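# Move marker cap onto the other marker

## Task

Transfer the cap over to the second marker and press it on until it snaps into place; at the end both markers must still be standing upright in the block.

## Robot and tools

Robot: two six-joint arms, left_arm and right_arm, each ending in a parallel two-finger gripper with a wrist camera. Scene frame: origin at table-top height midway between the nominal bases, +x pointing out over the table, +z up, left_arm on the +y side (arm names do not match image sides). Calibrated bases: left_arm at (+0.027, +0.353, 0) m, quat_wxyz (+1.000, 0, 0, +0.008); right_arm at (-0.037, -0.286, 0) m, quat_wxyz (+1.000, 0, 0, -0.007). Each arm reports its hand pose in its own base frame; fixed cameras and the table use the scene frame. end_effector_position is the pinch point between the pads, roughly 1 cm short of the fingertips; fingers point along the gripper's +z and open along its y. Reported hand poses may be a few cm off, more when stretched out.

Command row: always 14 numbers, each in [-1, 1]. First left_arm: six joint numbers then its opening; then right_arm the same way. Joint order inside each block: shoulder (joint2), elbow (joint3), wrist roll (joint6), wrist pitch (joint4), waist (joint1), wrist yaw (joint5). Joint numbers are offsets, not poses: they count from the arm's Joint targets as they stood when the action (or move) began, never from the previous row, so sending the same offset again moves further. Scale: 1.0 equals 2.224 rad for shoulder, elbow and waist, and 8.485 rad for wrist roll, pitch and yaw. The opening number is absolute: +1 fully open, -1 closed. To leave an arm still, send 0 for its joints and repeat its current opening (a 0 opening is a real command, half closed). Stated joint ranges (rad): waist -2.618 to 3.054, shoulder 0.000 to 3.142, elbow 0.000 to 3.142, wrist pitch -1.571 to 1.571, wrist yaw -1.571 to 1.571, wrist roll -2.094 to 2.094; true ends can differ by 0.059. An action asking a joint more than 0.059 rad beyond its range is rejected for both arms; a bad first action rejects the whole call.

Tools:
- execute_actions(actions, cameras): actions is a list of actions; each action is a list of up to 15 rows, one per 1/30 s step, and a short list keeps its final row for the remaining steps. An empty list just reports state and images.
- move(target, speed, blend, opening_speed, blocking, cameras): target is one 14-number row or a list of up to 15 rows, every row an offset from the same current Joint targets. All joints travel together along planned paths, not avoiding obstacles. speed in rad/s for the joint with the longest way, 0.01 to 12.57, default 0.5 (one value or one per target). blend in rad rounds corners between listed targets. opening_speed (0.2 or more, scale units per second) ramps the fingers gradually; use its low end to close gently on the cap. blocking=false returns after about 0.5 s while the move continues. Moves last at least 0.5 s; over 10 s they fall short.
- wait(seconds 0 to 10, cameras): let time pass with last commands held.
- stop(cameras): brake a running move.
- zoom_image(camera, region [x0, y0, x1, y1] in pixels, max 504 by 504): closer look at the latest image of a camera.
- read_manual(section): licence texts only.
- finished_scene(scene): ends the scene irreversibly; the goal must hold without the robot.
Cameras: cam_head_left, cam_head_right, cam_high, cam_low, cam_left_wrist, cam_right_wrist, all 672x504.

Results: Joint positions and Joint velocities give one block per arm in the joint order above (rad, rad/s) plus the finger pad gap (m, 0.094 when fully open); "within noise" means essentially still. Joint targets is what the next offsets count from. Tool commands shows current gripper commands. grip_measured is finger opening on the command scale (can read a bit wide when empty, narrower under squeeze); grip_effort_nm is motor effort, negative closing, and is not a contact force. Joint torques follow the position order, positive toward larger angles; numbers 1, 2 and 5 wrap at ±28 N m. A move adds a "move:" line: done, off_target (resting over 0.035 rad from target), moving, held or fault, maybe limits=held. "joint sent to its limit" means a joint hit its end; "joint command not followed" means the clearance check altered targets. MOTOR HOT appears at 75 °C; at 90 °C an OVER-TEMPERATURE FAULT folds that arm for good, and at 100 °C it goes limp.

Motion limits: joint targets may lead the measured angle by at most 0.339 rad (big joints) or 2.2 rad (wrist), and targets putting the gripper over 200 mm from where it is get scaled back, so large offsets need several actions. Friction and weight can leave joints short, especially when reaching far; small turns may not happen.

Avoid: dropping the cap or releasing it while moving, knocking markers over or out of the block, anything leaving the table, fast impacts and hard presses, contact between the two arms (never grip the other arm's fingers), long stretched-out holds or pushing against unreachable poses (motor heat). To end a push, command targets back past the measured positions. Occasional small disturbances may nudge loose objects.

Each tool is called after ">>>" as a command line: name --argument value for each argument, lists and objects as JSON in quotes; but a table of rows of numbers goes row by row, as --pt "numbers of a row", without its own name.

## Session

>>> execute_actions --actions '[]'

Scene clock: 0.00 s.
left_arm: end_effector_position=(+0.3795, +0.0049, +0.0845) grip_measured=+1.000 grip_effort_nm=n/a end_effector_quat_wxyz=(+0.561, -0.047, +0.827, +0.010) | right_arm: end_effector_position=(+0.3957, -0.0309, +0.0787) grip_measured=+1.000 grip_effort_nm=n/a end_effector_quat_wxyz=(+0.545, +0.068, +0.836, -0.015)
Joint names: [shoulder, elbow, wrist roll, wrist pitch, waist, wrist yaw]
Joint positions: left_arm=[1.492 0.331 -0.079 0.779 -0.032 -0.099 0.094] | right_arm=[1.561 0.411 0.074 0.732 -0.058 0.045 0.094]
Joint velocities: within noise
Joint torques (N m): no reading
Motor temperatures (°C): left_arm=[24 23 23 24 24 21 23] | right_arm=[23 21 23 27 25 22 21]
Heat: left arm: 24 °C; right arm: 27 °C.
Joint targets: left_arm=[1.488 0.336 -0.083 0.779 -0.032 -0.105] | right_arm=[1.557 0.416 0.069 0.731 -0.058 0.050]
Tool commands: left_gripper/opening=+1.0 right_gripper/opening=+1.0

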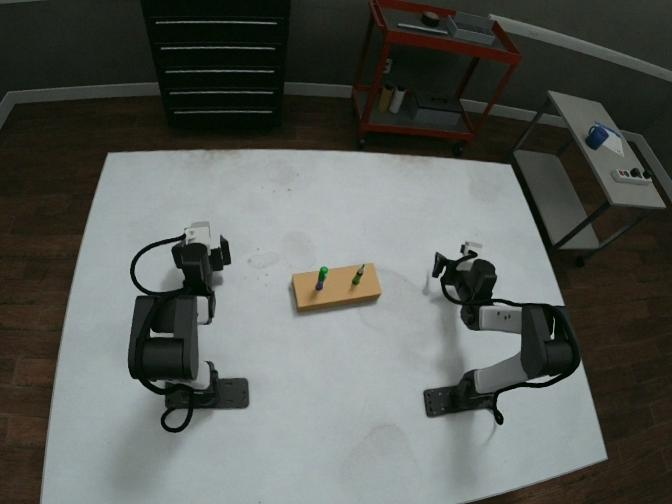

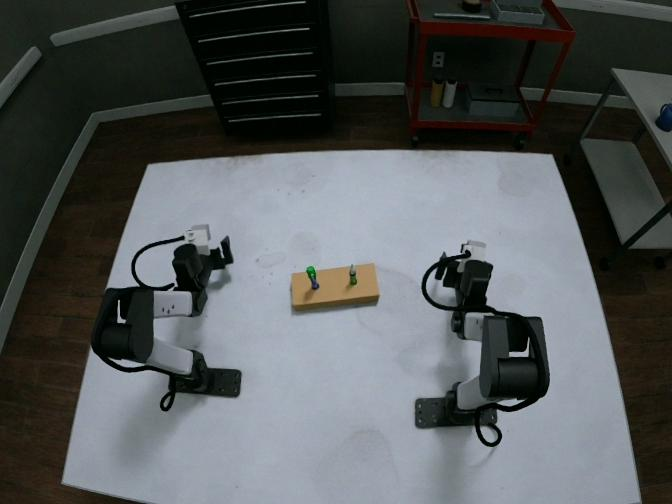

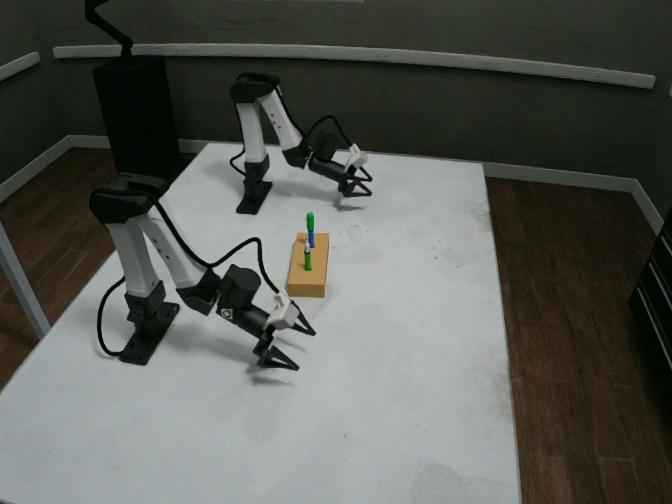

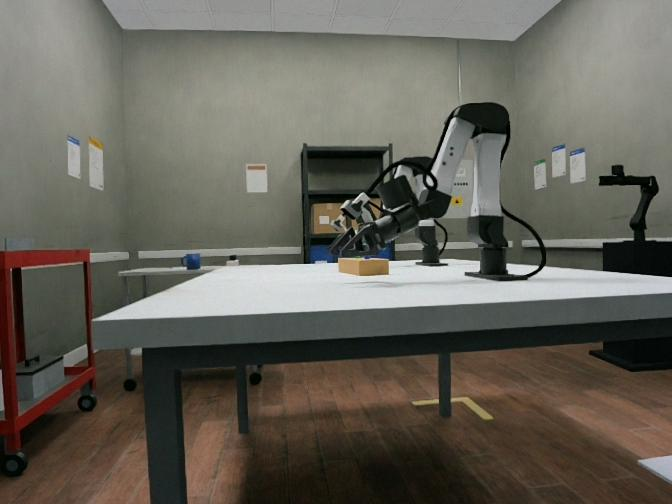

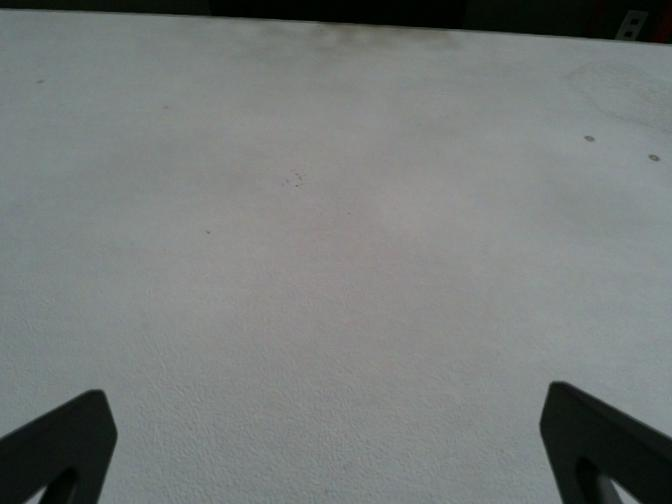

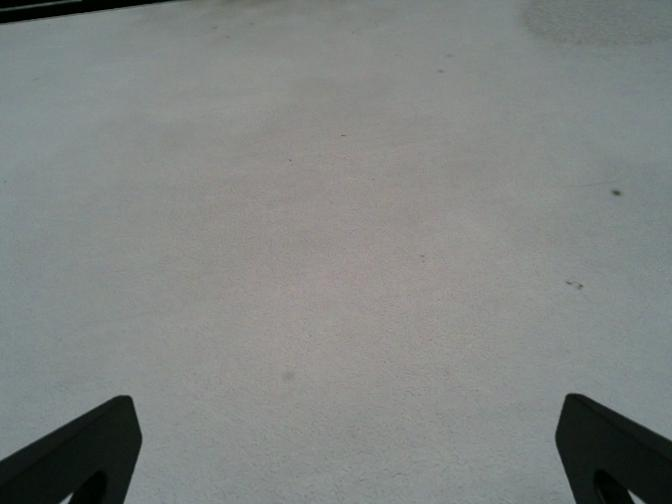

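>>> zoom_image --camera "cam_head_left" --region '[270, 240, 410, 345]'

>>> zoom_image --camera "cam_head_right" --region '[270, 240, 410, 345]'

>>> zoom_image --camera "cam_high" --region '[250, 195, 370, 315]'

>>> zoom_image --camera "cam_low" --region '[310, 200, 430, 290]'

Scaled by 3.600 from the camera's 672x504 image, which has a finer 960x720 frame.

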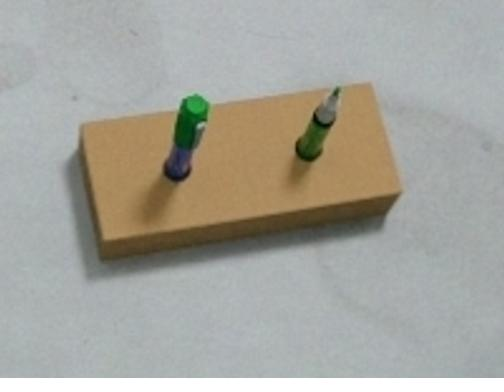

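Scaled by 3.600 from the camera's 672x504 image, which has a finer 960x720 frame.

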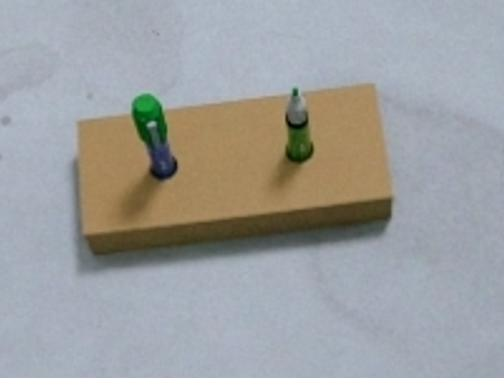

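Scaled by 4.200 from the camera's 672x504 image, which has a finer 960x720 frame.

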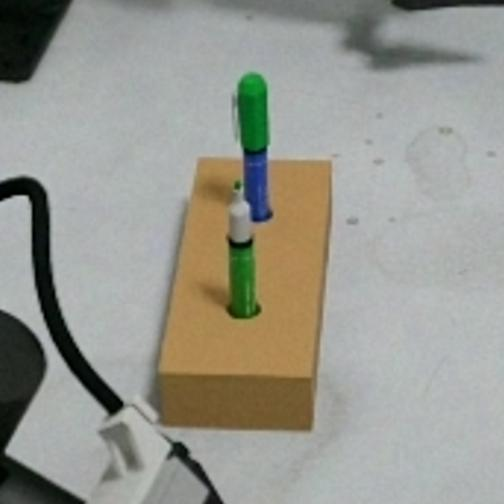

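Scaled by 4.200 from the camera's 672x504 image, which has a finer 960x720 frame.

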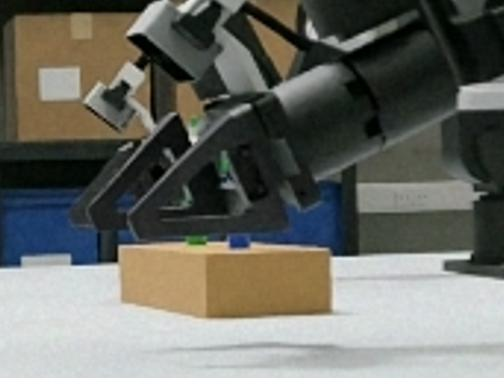

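>>> move --pt "-0.0730 0.3786 0.00978 -0.19784 -0.03 0.01237 0.3 -0.1274 0.1421 -0.00813 -0.0943 0.03 -0.00589 0.3" --pt "-0.0730 0.3786 0.00978 -0.19784 -0.3606 0.01237 0.3 -0.1274 0.1421 -0.00813 -0.0943 0.3993 -0.00589 0.3" --speed '[1.0, 0.8]' --blend '[0.15, 0]'

Scene clock: 286.30 s.
left_arm: end_effector_position=(+0.2229, -0.2452, +0.1682) grip_measured=+0.302 grip_effort_nm=-0.061 end_effector_quat_wxyz=(+0.229, +0.383, +0.889, -0.104) | right_arm: end_effector_position=(+0.2619, +0.2816, +0.1402) grip_measured=+0.302 grip_effort_nm=-0.110 end_effector_quat_wxyz=(+0.423, -0.354, +0.815, +0.180)
Joint names: [shoulder, elbow, wrist roll, wrist pitch, waist, wrist yaw]
Joint positions: left_arm=[1.34 1.15 -0.019 -0.872 -0.833 -0.001 0.061] | right_arm=[1.288 0.704 0.001 -0.032 0.827 0.011 0.061]
Joint velocities: within noise
Joint torques (N m): left_arm=[-6.02 10.36 0.03 0.88 -0.2 0.18] | right_arm=[-4.94 8.84 -0.01 1.32 0.05 -0.08]
Motor temperatures (°C): left_arm=[29 28 23 39 23 21 23] | right_arm=[30 27 23 41 25 22 21]
Heat: left arm: 39 °C; right arm: 41 °C.
Joint targets: left_arm=[1.326 1.178 0.000 -0.899 -0.834 0.000] | right_arm=[1.274 0.732 0.000 -0.069 0.829 0.000]
move: off_target (right_arm); right_arm: the wrist pitch is farthest, 0.037 rad from its target
camera_calibration:
cam_left_wrist: T_world_to_cam=[[-0.750769, -0.660454, 0.012126, 0.0017021], [-0.660162, 0.749544, -0.0486778, 0.37458], [0.0230605, -0.044551, -0.998741, 0.238622], [0, 0, 0, 1]] pos_world=[0.243059, -0.269009, 0.256535]
cam_right_wrist: T_world_to_cam=[[0.732407, -0.680694, -0.0153472, 0.00439496], [-0.588672, -0.621747, -0.51662, 0.441627], [0.342118, 0.38741, -0.856077, 0.00772447], [0, 0, 0, 1]] pos_world=[0.254112, 0.274579, 0.234833]

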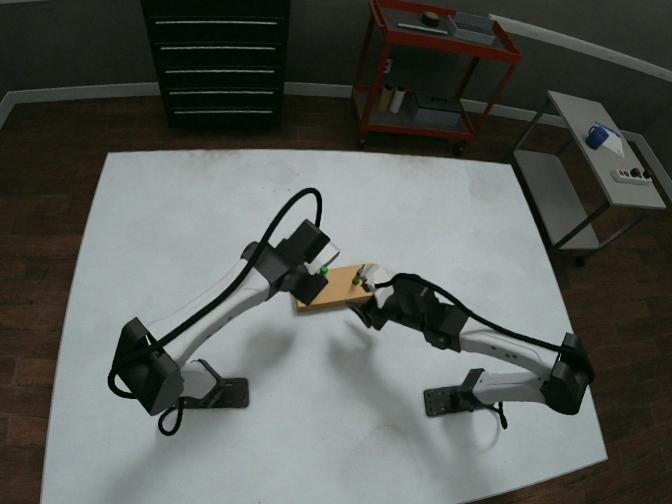

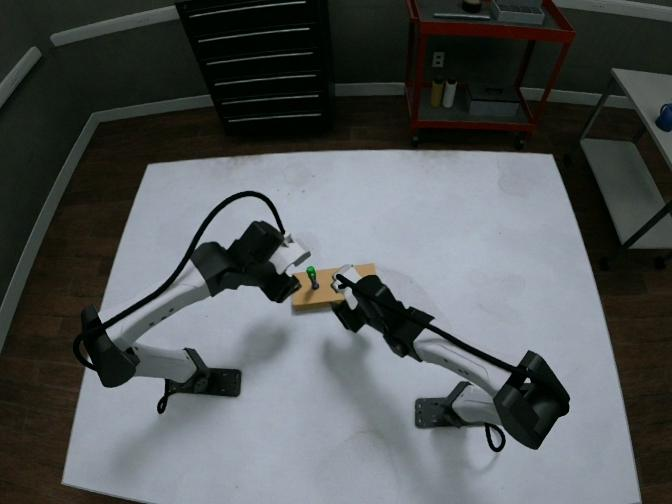

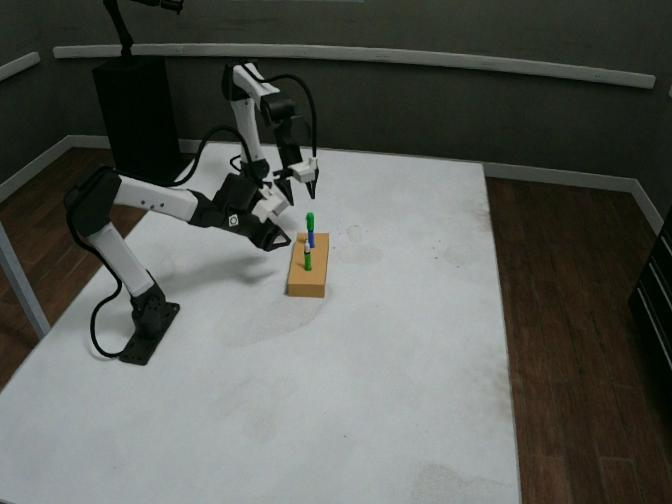

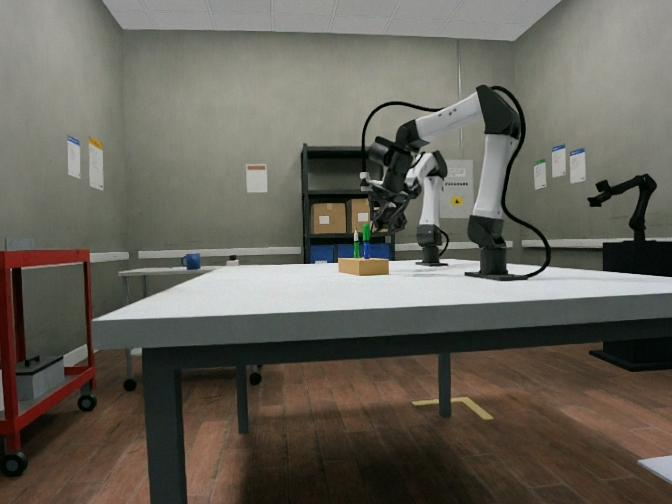

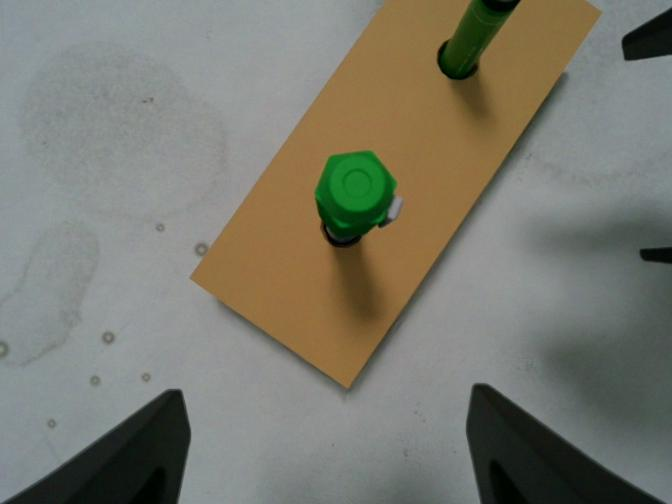

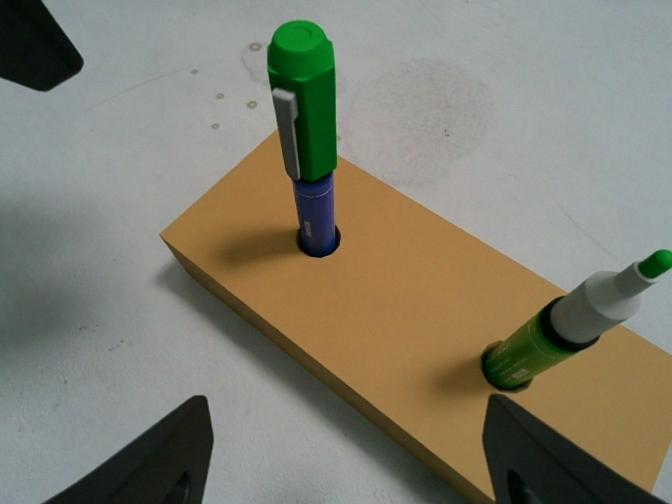

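>>> zoom_image --camera "cam_left_wrist" --region '[250, 90, 470, 300]'

>>> zoom_image --camera "cam_right_wrist" --region '[220, 0, 400, 290]'

>>> zoom_image --camera "cam_low" --region '[320, 200, 420, 290]'

Scaled by 2.291 from the camera's 672x504 image, which has a finer 960x720 frame.

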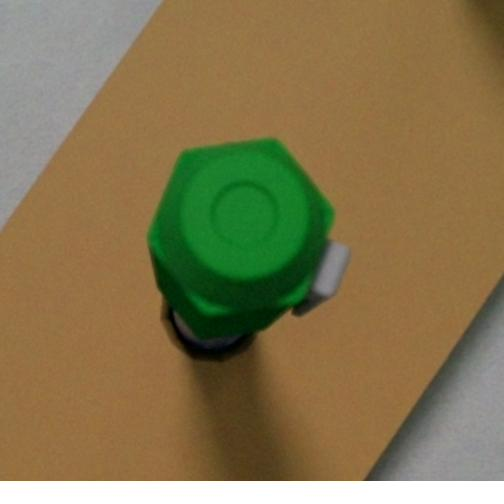

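Scaled by 1.738 from the camera's 672x504 image, which has a finer 960x720 frame.

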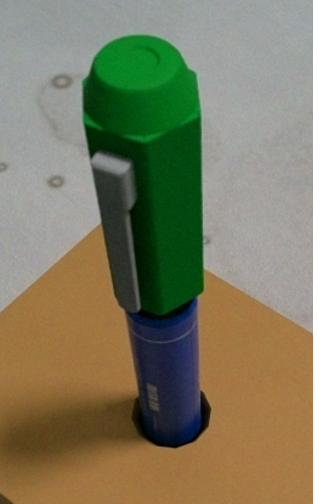

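Scaled by 5.040 from the camera's 672x504 image, which has a finer 960x720 frame.

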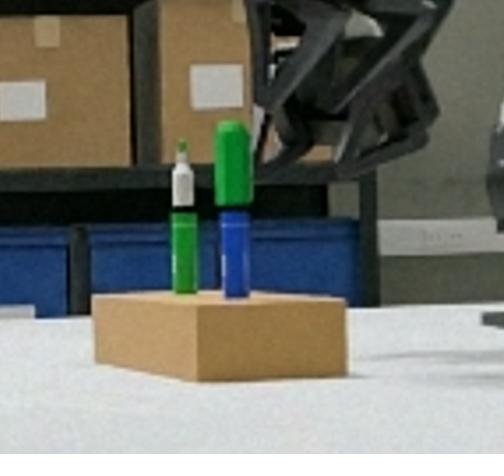

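>>> zoom_image --camera "cam_low" --region '[350, 220, 390, 265]'

>>> zoom_image --camera "cam_right_wrist" --region '[270, 160, 370, 280]'

>>> zoom_image --camera "cam_high" --region '[280, 200, 340, 260]'

Scaled by 11.200 from the camera's 672x504 image, which has a finer 960x720 frame.

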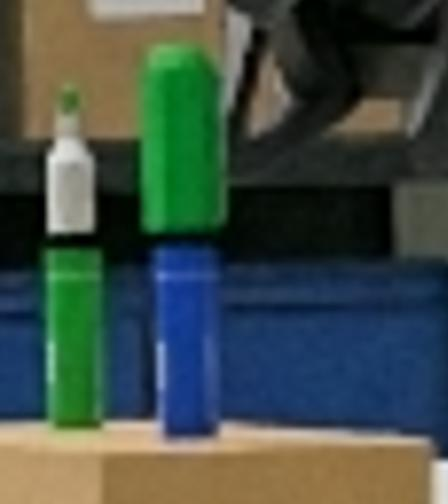

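Scaled by 4.200 from the camera's 672x504 image, which has a finer 960x720 frame.

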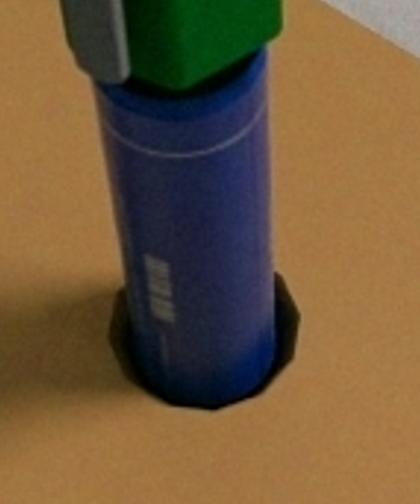

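Scaled by 8.400 from the camera's 672x504 image, which has a finer 960x720 frame.

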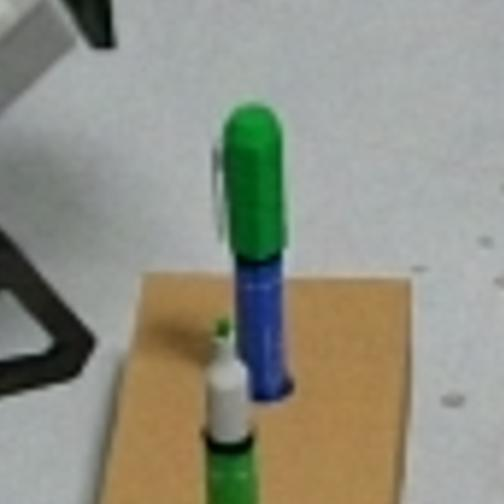

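>>> move --pt "0 0 0 0 0.2536 0 0.0 0 0 0 0 0 0 0.3" --pt "-0.0423 -0.3329 0.02133 0.17589 0.2536 0.13181 0.0 0 0 0 0 0 0 0.3" --pt "0.2305 -0.4149 0.02133 0.26892 0.2536 0.13181 0.0 0 0 0 0 0 0 0.3" --speed '[0.8, 1.0, 0.6]' --blend '[0.15, 0.1, 0]'

Scene clock: 521.27 s.
left_arm: end_effector_position=(+0.2429, -0.2274, +0.0859) grip_measured=+0.002 grip_effort_nm=-0.056 end_effector_quat_wxyz=(+0.494, +0.454, +0.592, -0.447) | right_arm: end_effector_position=(+0.2619, +0.2816, +0.1402) grip_measured=+0.302 grip_effort_nm=-0.115 end_effector_quat_wxyz=(+0.423, -0.354, +0.815, +0.180)
Joint names: [shoulder, elbow, wrist roll, wrist pitch, waist, wrist yaw]
Joint positions: left_arm=[1.829 0.264 0.148 1.31 -0.273 1.104 0.047] | right_arm=[1.288 0.704 0.001 -0.032 0.827 0.011 0.061]
Joint velocities: within noise
Joint torques (N m): left_arm=[-4.48 2.51 0.23 2.16 0.23 0.3] | right_arm=[-4.97 8.88 -0.04 1.29 0.05 -0.07]
Motor temperatures (°C): left_arm=[32 37 23 32 23 21 23] | right_arm=[32 40 23 39 25 22 21]
Heat: left arm: 37 °C; right arm: 40 °C.
Joint targets: left_arm=[1.838 0.255 0.181 1.382 -0.270 1.118] | right_arm=[1.274 0.732 0.000 -0.069 0.829 0.000]
move: off_target (left_arm, right_arm); left_arm: the wrist pitch is farthest, 0.073 rad from its target; right_arm: the wrist pitch is farthest, 0.037 rad from its target
camera_calibration:
cam_left_wrist: T_world_to_cam=[[-0.984383, -0.166997, 0.0556873, 0.194716], [-0.136805, 0.526636, -0.839011, 0.260483], [0.110786, -0.833527, -0.541258, -0.0833754], [0, 0, 0, 1]] pos_world=[0.236547, -0.174158, 0.162577]
cam_right_wrist: T_world_to_cam=[[0.732407, -0.680694, -0.0153472, 0.00439496], [-0.588672, -0.621747, -0.51662, 0.441627], [0.342118, 0.38741, -0.856077, 0.00772447], [0, 0, 0, 1]] pos_world=[0.254112, 0.274579, 0.234833]

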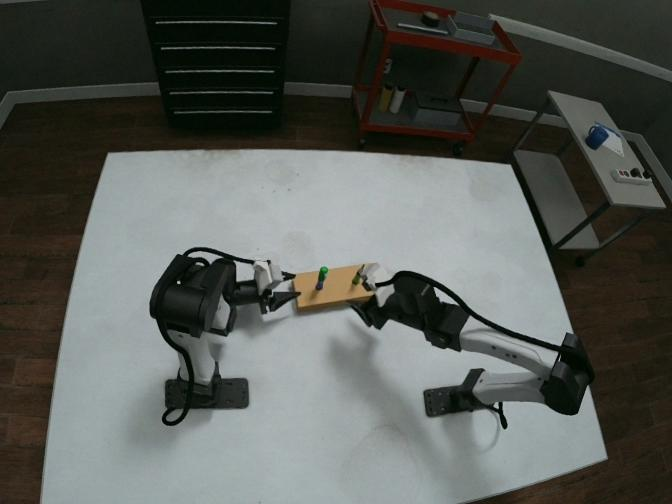

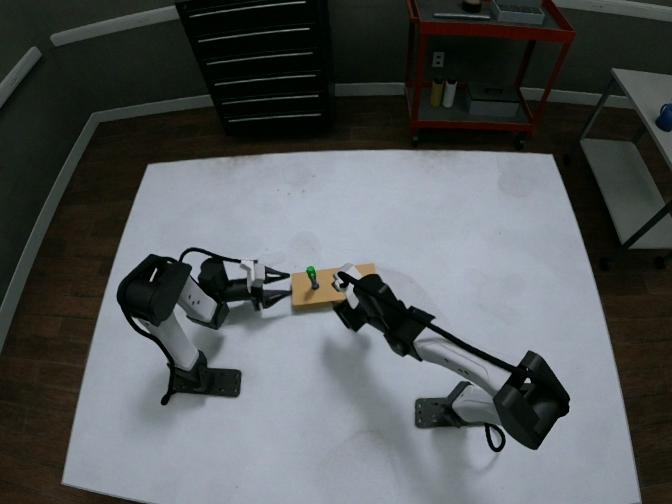

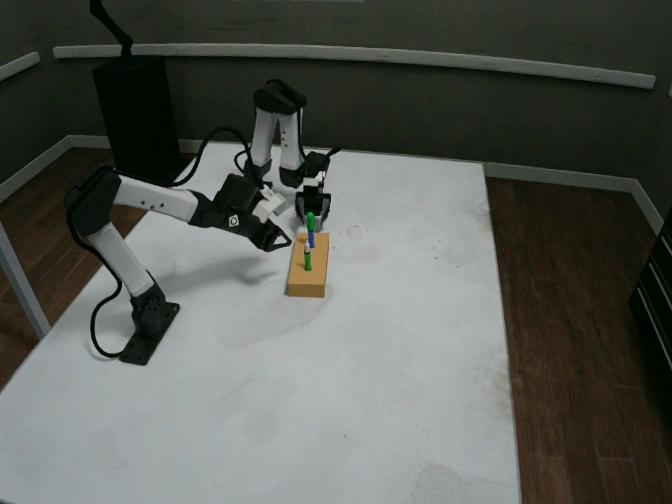

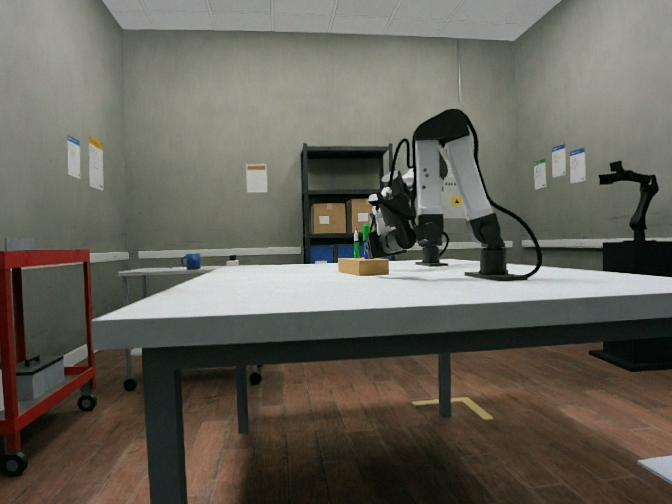

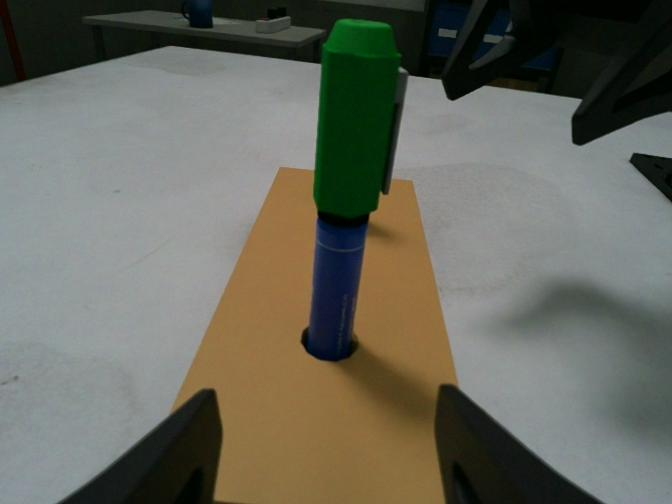

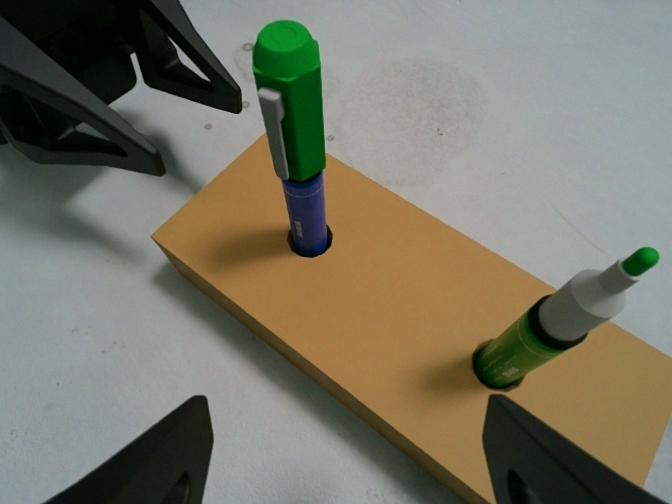

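>>> move --target '[0.03372, 0.02788, 0.00754, 0.00177, -0.05935, -0.01497, 0.0, 0, 0, 0, 0, 0, 0, 0.3]' --speed 0.3 --cameras '["cam_left_wrist", "cam_right_wrist", "cam_low"]'

Scene clock: 575.47 s.
left_arm: end_effector_position=(+0.2373, -0.2574, +0.0714) grip_measured=+0.002 grip_effort_nm=-0.061 end_effector_quat_wxyz=(+0.490, +0.487, +0.579, -0.432) | right_arm: end_effector_position=(+0.2619, +0.2816, +0.1402) grip_measured=+0.302 grip_effort_nm=-0.120 end_effector_quat_wxyz=(+0.423, -0.354, +0.815, +0.180)
Joint names: [shoulder, elbow, wrist roll, wrist pitch, waist, wrist yaw]
Joint positions: left_arm=[1.902 0.303 0.211 1.323 -0.399 1.006 0.047] | right_arm=[1.288 0.704 0.001 -0.032 0.827 0.011 0.061]
Joint velocities: within noise
Joint torques (N m): left_arm=[-4.72 4.59 0.27 2.24 -0.4 0.06] | right_arm=[-5.01 8.85 -0.03 1.29 0.12 -0.1]
Motor temperatures (°C): left_arm=[31 32 23 37 23 21 23] | right_arm=[32 41 23 39 25 22 21]
Heat: left arm: 37 °C; right arm: 41 °C.
Joint targets: left_arm=[1.914 0.317 0.245 1.397 -0.402 0.991] | right_arm=[1.274 0.732 0.000 -0.069 0.829 0.000]
move: off_target (left_arm, right_arm); left_arm: the wrist pitch is farthest, 0.074 rad from its target; right_arm: the wrist pitch is farthest, 0.037 rad from its target
camera_calibration:
cam_left_wrist: T_world_to_cam=[[-0.991559, -0.129656, -0.000912764, 0.200341], [-0.0731105, 0.564907, -0.821909, 0.25693], [0.107081, -0.814904, -0.569618, -0.107932], [0, 0, 0, 1]] pos_world=[0.228992, -0.207121, 0.149875]
cam_right_wrist: T_world_to_cam=[[0.732407, -0.680694, -0.0153472, 0.00439496], [-0.588672, -0.621747, -0.51662, 0.441627], [0.342118, 0.38741, -0.856077, 0.00772447], [0, 0, 0, 1]] pos_world=[0.254112, 0.274579, 0.234833]
Images, in order (width x height): cam_low 672x504, cam_left_wrist 672x504, cam_right_wrist 672x504.

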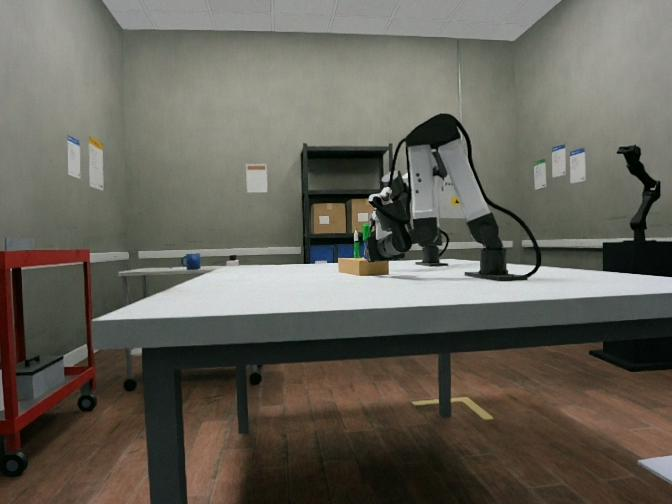

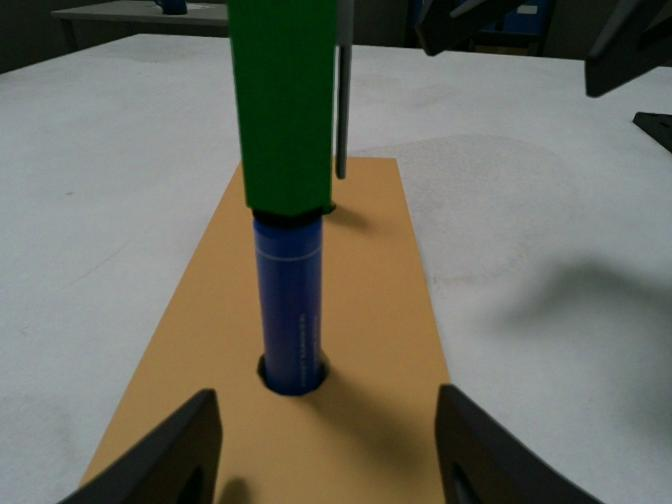

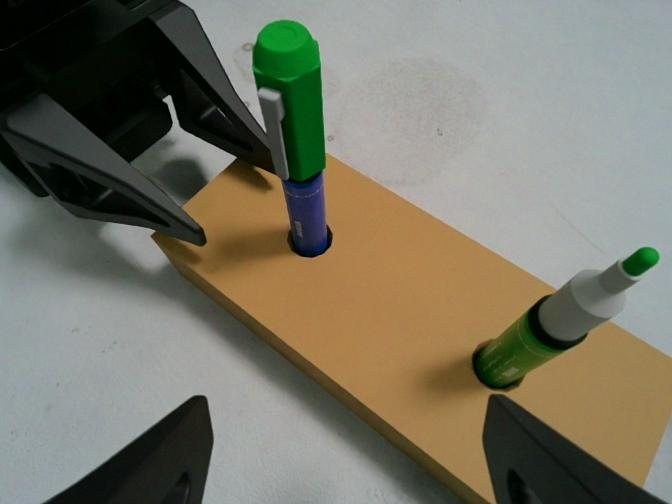

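>>> move --target '[0.0072, 0.03867, -0.00436, -0.00189, -0.04361, -0.01379, 0.0, 0, 0, 0, 0, 0, 0, 0.3]' --speed 0.25 --cameras '["cam_left_wrist", "cam_right_wrist", "cam_high"]'

Scene clock: 608.30 s.
left_arm: end_effector_position=(+0.2521, -0.2878, +0.0828) grip_measured=+0.002 grip_effort_nm=-0.056 end_effector_quat_wxyz=(+0.517, +0.496, +0.564, -0.411) | right_arm: end_effector_position=(+0.2619, +0.2816, +0.1402) grip_measured=+0.302 grip_effort_nm=-0.125 end_effector_quat_wxyz=(+0.423, -0.354, +0.815, +0.180)
Joint names: [shoulder, elbow, wrist roll, wrist pitch, waist, wrist yaw]
Joint positions: left_arm=[1.916 0.388 0.208 1.323 -0.495 0.887 0.047] | right_arm=[1.288 0.704 0.001 -0.032 0.827 0.011 0.061]
Joint velocities: within noise
Joint torques (N m): left_arm=[-5.23 5.22 -0.14 2.2 -0.23 -0.02] | right_arm=[-5 8.84 -0.04 1.3 0.02 -0.09]
Motor temperatures (°C): left_arm=[31 31 23 42 23 21 23] | right_arm=[32 42 23 39 25 22 21]
Heat: left arm: 42 °C; right arm: 42 °C.
Joint targets: left_arm=[1.929 0.403 0.208 1.381 -0.499 0.874] | right_arm=[1.274 0.732 0.000 -0.069 0.829 0.000]
move: off_target (left_arm, right_arm); left_arm: the wrist pitch is farthest, 0.058 rad from its target; right_arm: the wrist pitch is farthest, 0.037 rad from its target
camera_calibration:
cam_left_wrist: T_world_to_cam=[[-0.986296, -0.148004, -0.0729057, 0.210422], [-0.0225982, 0.558913, -0.828918, 0.27062], [0.163431, -0.815911, -0.554598, -0.143429], [0, 0, 0, 1]] pos_world=[0.237095, -0.237135, 0.160118]
cam_right_wrist: T_world_to_cam=[[0.732407, -0.680694, -0.0153472, 0.00439496], [-0.588672, -0.621747, -0.51662, 0.441627], [0.342118, 0.38741, -0.856077, 0.00772447], [0, 0, 0, 1]] pos_world=[0.254112, 0.274579, 0.234833]
Images, in order (width x height): cam_high 672x504, cam_left_wrist 672x504, cam_right_wrist 672x504.

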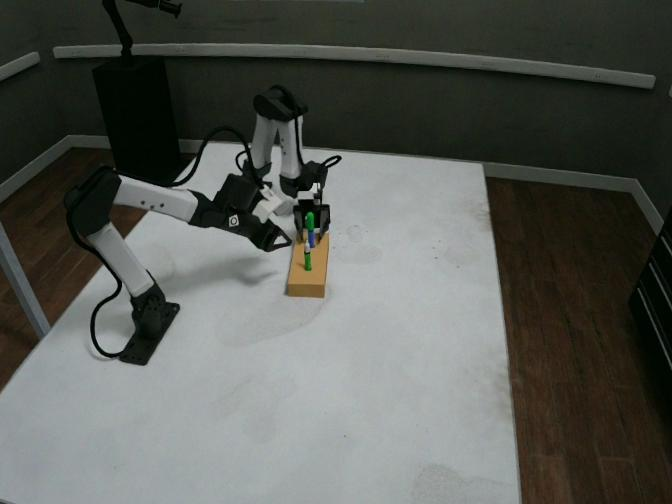

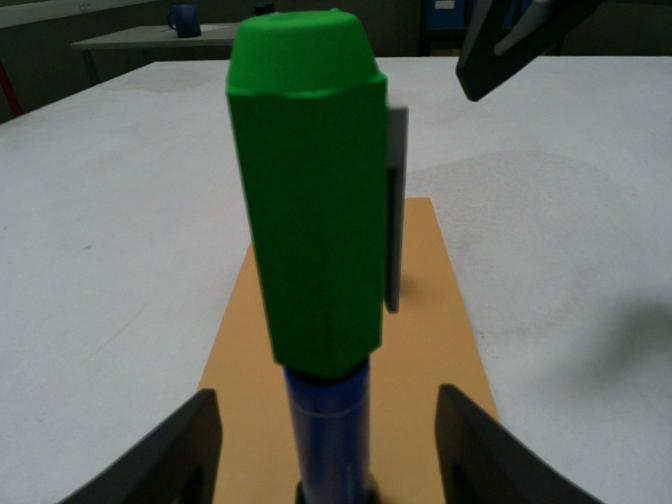

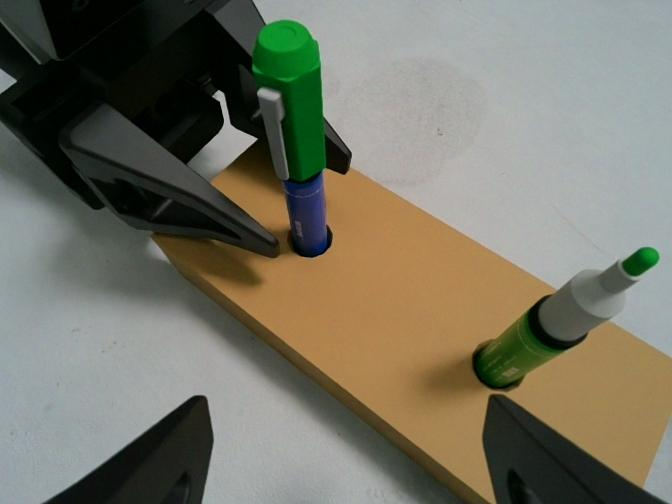

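>>> zoom_image --camera "cam_right_wrist" --region '[230, 120, 380, 280]'

>>> zoom_image --camera "cam_left_wrist" --region '[190, 300, 480, 504]'

Scaled by 3.150 from the camera's 672x504 image, which has a finer 960x720 frame.

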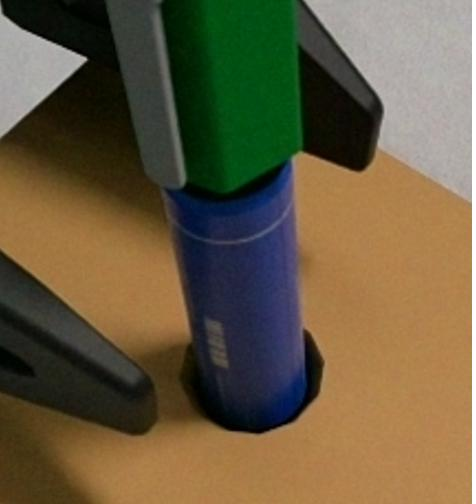

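Scaled by 1.738 from the camera's 672x504 image, which has a finer 960x720 frame.

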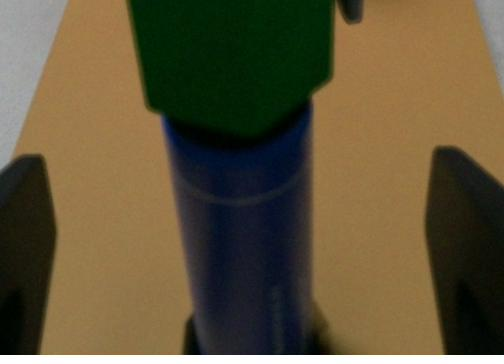

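>>> move --pt "0.0026 0.00445 -0.0005 -0.00013 -0.00544 -0.0014 0.0 0 0 0 0 0 0 0.3" --pt "0.0026 0.00445 -0.0005 -0.00013 -0.00544 -0.0014 -0.85 0 0 0 0 0 0 -0.1" --speed '[0.1, 0.1]' --opening_speed 0.5 --cameras '["cam_left_wrist", "cam_right_wrist", "cam_low"]'

Scene clock: 668.40 s.
left_arm: end_effector_position=(+0.2528, -0.2909, +0.0825) grip_measured=-0.703 grip_effort_nm=-0.979 end_effector_quat_wxyz=(+0.516, +0.495, +0.565, -0.412) | right_arm: end_effector_position=(+0.2619, +0.2816, +0.1402) grip_measured=-0.098 grip_effort_nm=-0.115 end_effector_quat_wxyz=(+0.423, -0.354, +0.815, +0.180)
Joint names: [shoulder, elbow, wrist roll, wrist pitch, waist, wrist yaw]
Joint positions: left_arm=[1.922 0.396 0.202 1.323 -0.505 0.877 0.014] | right_arm=[1.288 0.704 0.001 -0.032 0.827 0.011 0.042]
Joint velocities: within noise
Joint torques (N m): left_arm=[-5.33 5.38 -0.11 2.17 -0.59 -0.02] | right_arm=[-5.03 8.87 -0.01 1.29 0.05 -0.07]
Motor temperatures (°C): left_arm=[31 31 23 45 23 21 23] | right_arm=[32 43 23 39 25 22 21]
Heat: left arm: 45 °C; right arm: 43 °C.
Joint targets: left_arm=[1.935 0.413 0.204 1.380 -0.511 0.863] | right_arm=[1.274 0.732 0.000 -0.069 0.829 0.000]
move: off_target (left_arm, right_arm); target 2's new numbers were sent with left_arm's wrist pitch 0.056 rad from that target; left_arm: the wrist pitch is farthest, 0.056 rad from its target; right_arm: the wrist pitch is farthest, 0.037 rad from its target
camera_calibration:
cam_left_wrist: T_world_to_cam=[[-0.986316, -0.14941, -0.0696882, 0.209965], [-0.0260909, 0.558838, -0.828866, 0.272988], [0.162786, -0.815706, -0.555089, -0.146071], [0, 0, 0, 1]] pos_world=[0.237992, -0.240336, 0.15982]
cam_right_wrist: T_world_to_cam=[[0.732407, -0.680694, -0.0153472, 0.00439496], [-0.588672, -0.621747, -0.51662, 0.441627], [0.342118, 0.38741, -0.856077, 0.00772447], [0, 0, 0, 1]] pos_world=[0.254112, 0.274579, 0.234833]
Images, in order (width x height): cam_low 672x504, cam_left_wrist 672x504, cam_right_wrist 672x504.

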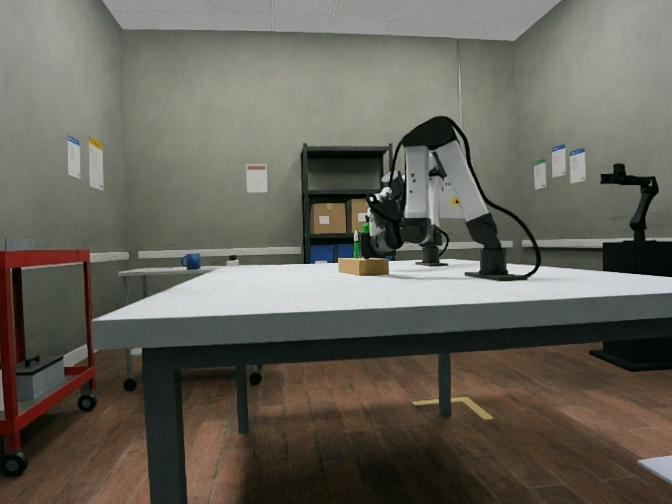

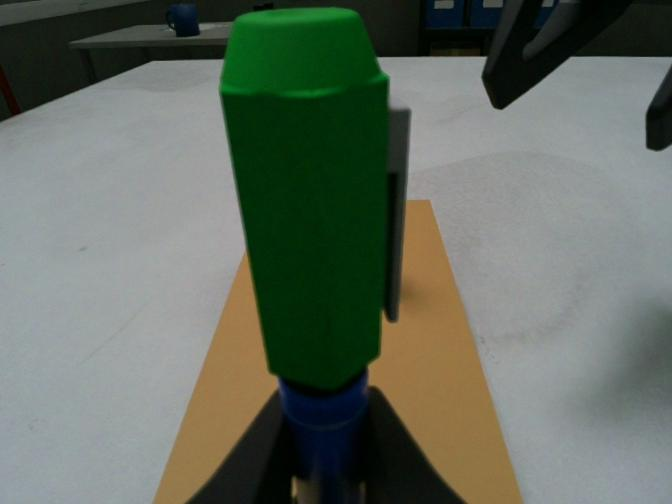

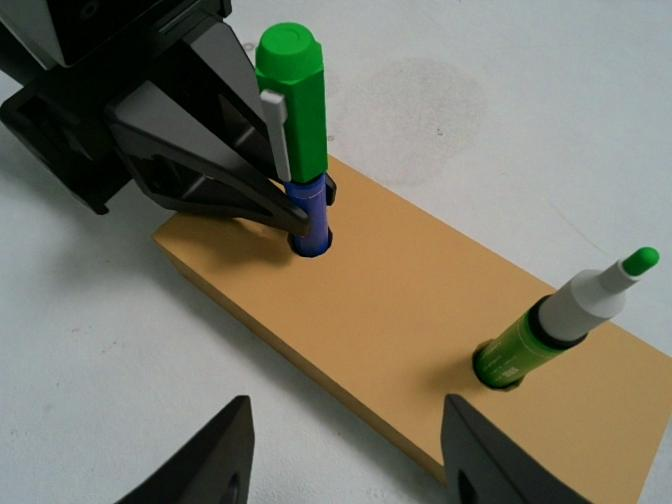

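>>> move --target '[0, 0, 0, 0, 0, 0, -0.85, 0.12577, 0.22293, 0, -0.04602, 0.01192, 0, -0.1]' --speed 0.5 --cameras '["cam_left_wrist", "cam_right_wrist", "cam_high"]'

Scene clock: 689.47 s.
left_arm: end_effector_position=(+0.2528, -0.2909, +0.0825) grip_measured=-0.704 grip_effort_nm=-0.989 end_effector_quat_wxyz=(+0.516, +0.495, +0.565, -0.412) | right_arm: end_effector_position=(+0.2925, +0.3297, +0.1817) grip_measured=-0.098 grip_effort_nm=-0.125 end_effector_quat_wxyz=(+0.359, -0.376, +0.839, +0.157)
Joint names: [shoulder, elbow, wrist roll, wrist pitch, waist, wrist yaw]
Joint positions: left_arm=[1.922 0.396 0.202 1.323 -0.505 0.877 0.014] | right_arm=[1.542 1.2 0.001 -0.423 0.849 0.011 0.042]
Joint velocities: within noise
Joint torques (N m): left_arm=[-5.37 5.3 -0.08 2.15 -0.53 -0.03] | right_arm=[-5.07 9.05 -0.05 1.15 0.39 -0.08]
Motor temperatures (°C): left_arm=[31 31 23 46 23 21 24] | right_arm=[32 43 23 39 25 22 21]
Heat: left arm: 46 °C; right arm: 43 °C.
Joint targets: left_arm=[1.935 0.413 0.204 1.380 -0.511 0.863] | right_arm=[1.554 1.228 0.000 -0.459 0.856 0.000]
move: off_target (left_arm, right_arm); left_arm: the wrist pitch is farthest, 0.057 rad from its target; right_arm: the wrist pitch is farthest, 0.036 rad from its target
camera_calibration:
cam_left_wrist: T_world_to_cam=[[-0.986316, -0.14941, -0.0696882, 0.209965], [-0.0260909, 0.558838, -0.828866, 0.272988], [0.162786, -0.815706, -0.555089, -0.146071], [0, 0, 0, 1]] pos_world=[0.237992, -0.240336, 0.15982]
cam_right_wrist: T_world_to_cam=[[0.746351, -0.665395, -0.014463, 0.00609908], [-0.618697, -0.685634, -0.383563, 0.516697], [0.245305, 0.295221, -0.923401, 0.0850141], [0, 0, 0, 1]] pos_world=[0.294272, 0.333225, 0.276776]
Images, in order (width x height): cam_high 672x504, cam_left_wrist 672x504, cam_right_wrist 672x504.

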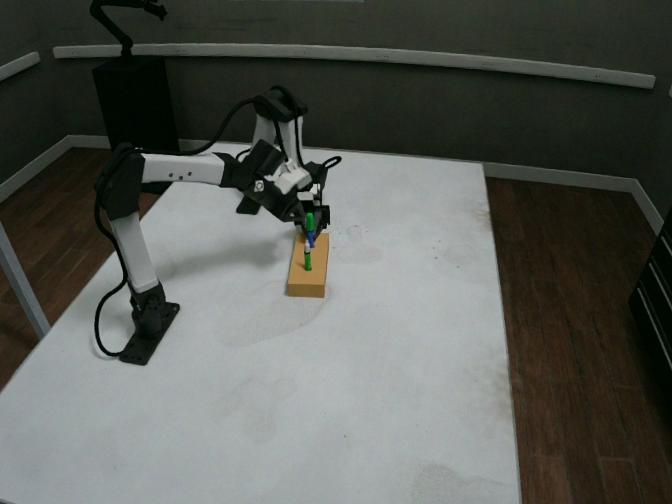

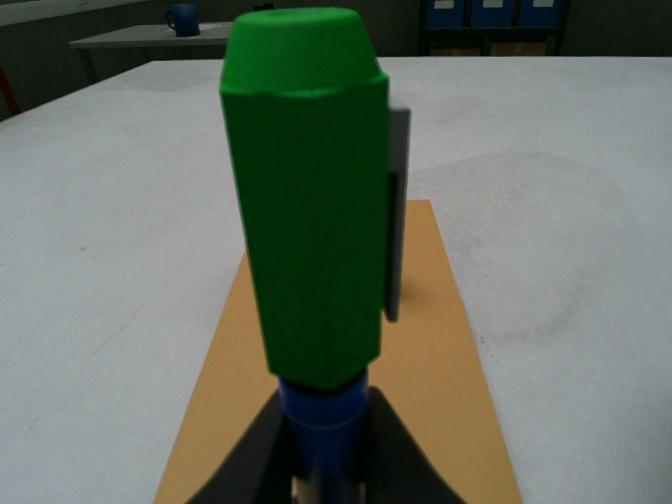

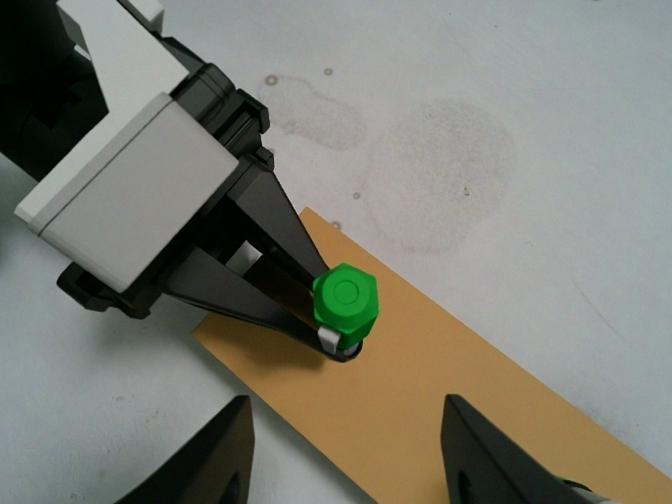

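>>> zoom_image --camera "cam_right_wrist" --region '[270, 220, 430, 380]'

>>> zoom_image --camera "cam_high" --region '[270, 160, 350, 260]'

Scaled by 3.150 from the camera's 672x504 image, which has a finer 960x720 frame.

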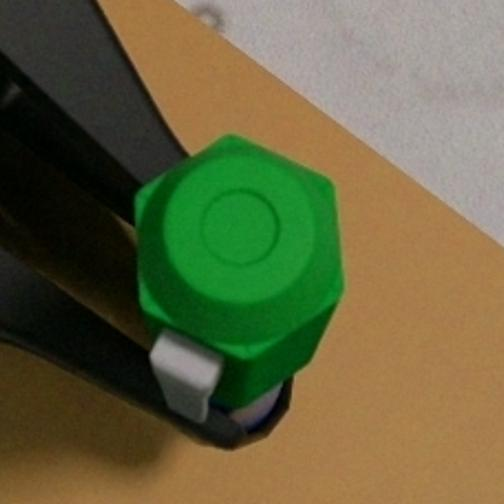

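Scaled by 5.040 from the camera's 672x504 image, which has a finer 960x720 frame.

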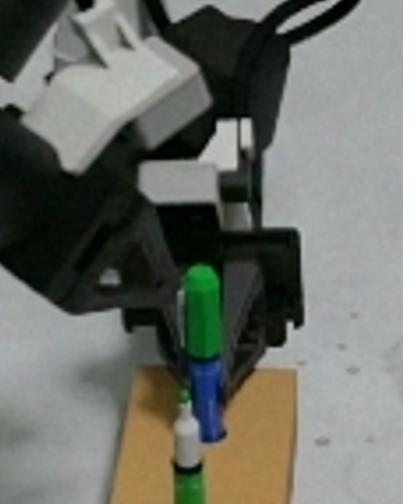

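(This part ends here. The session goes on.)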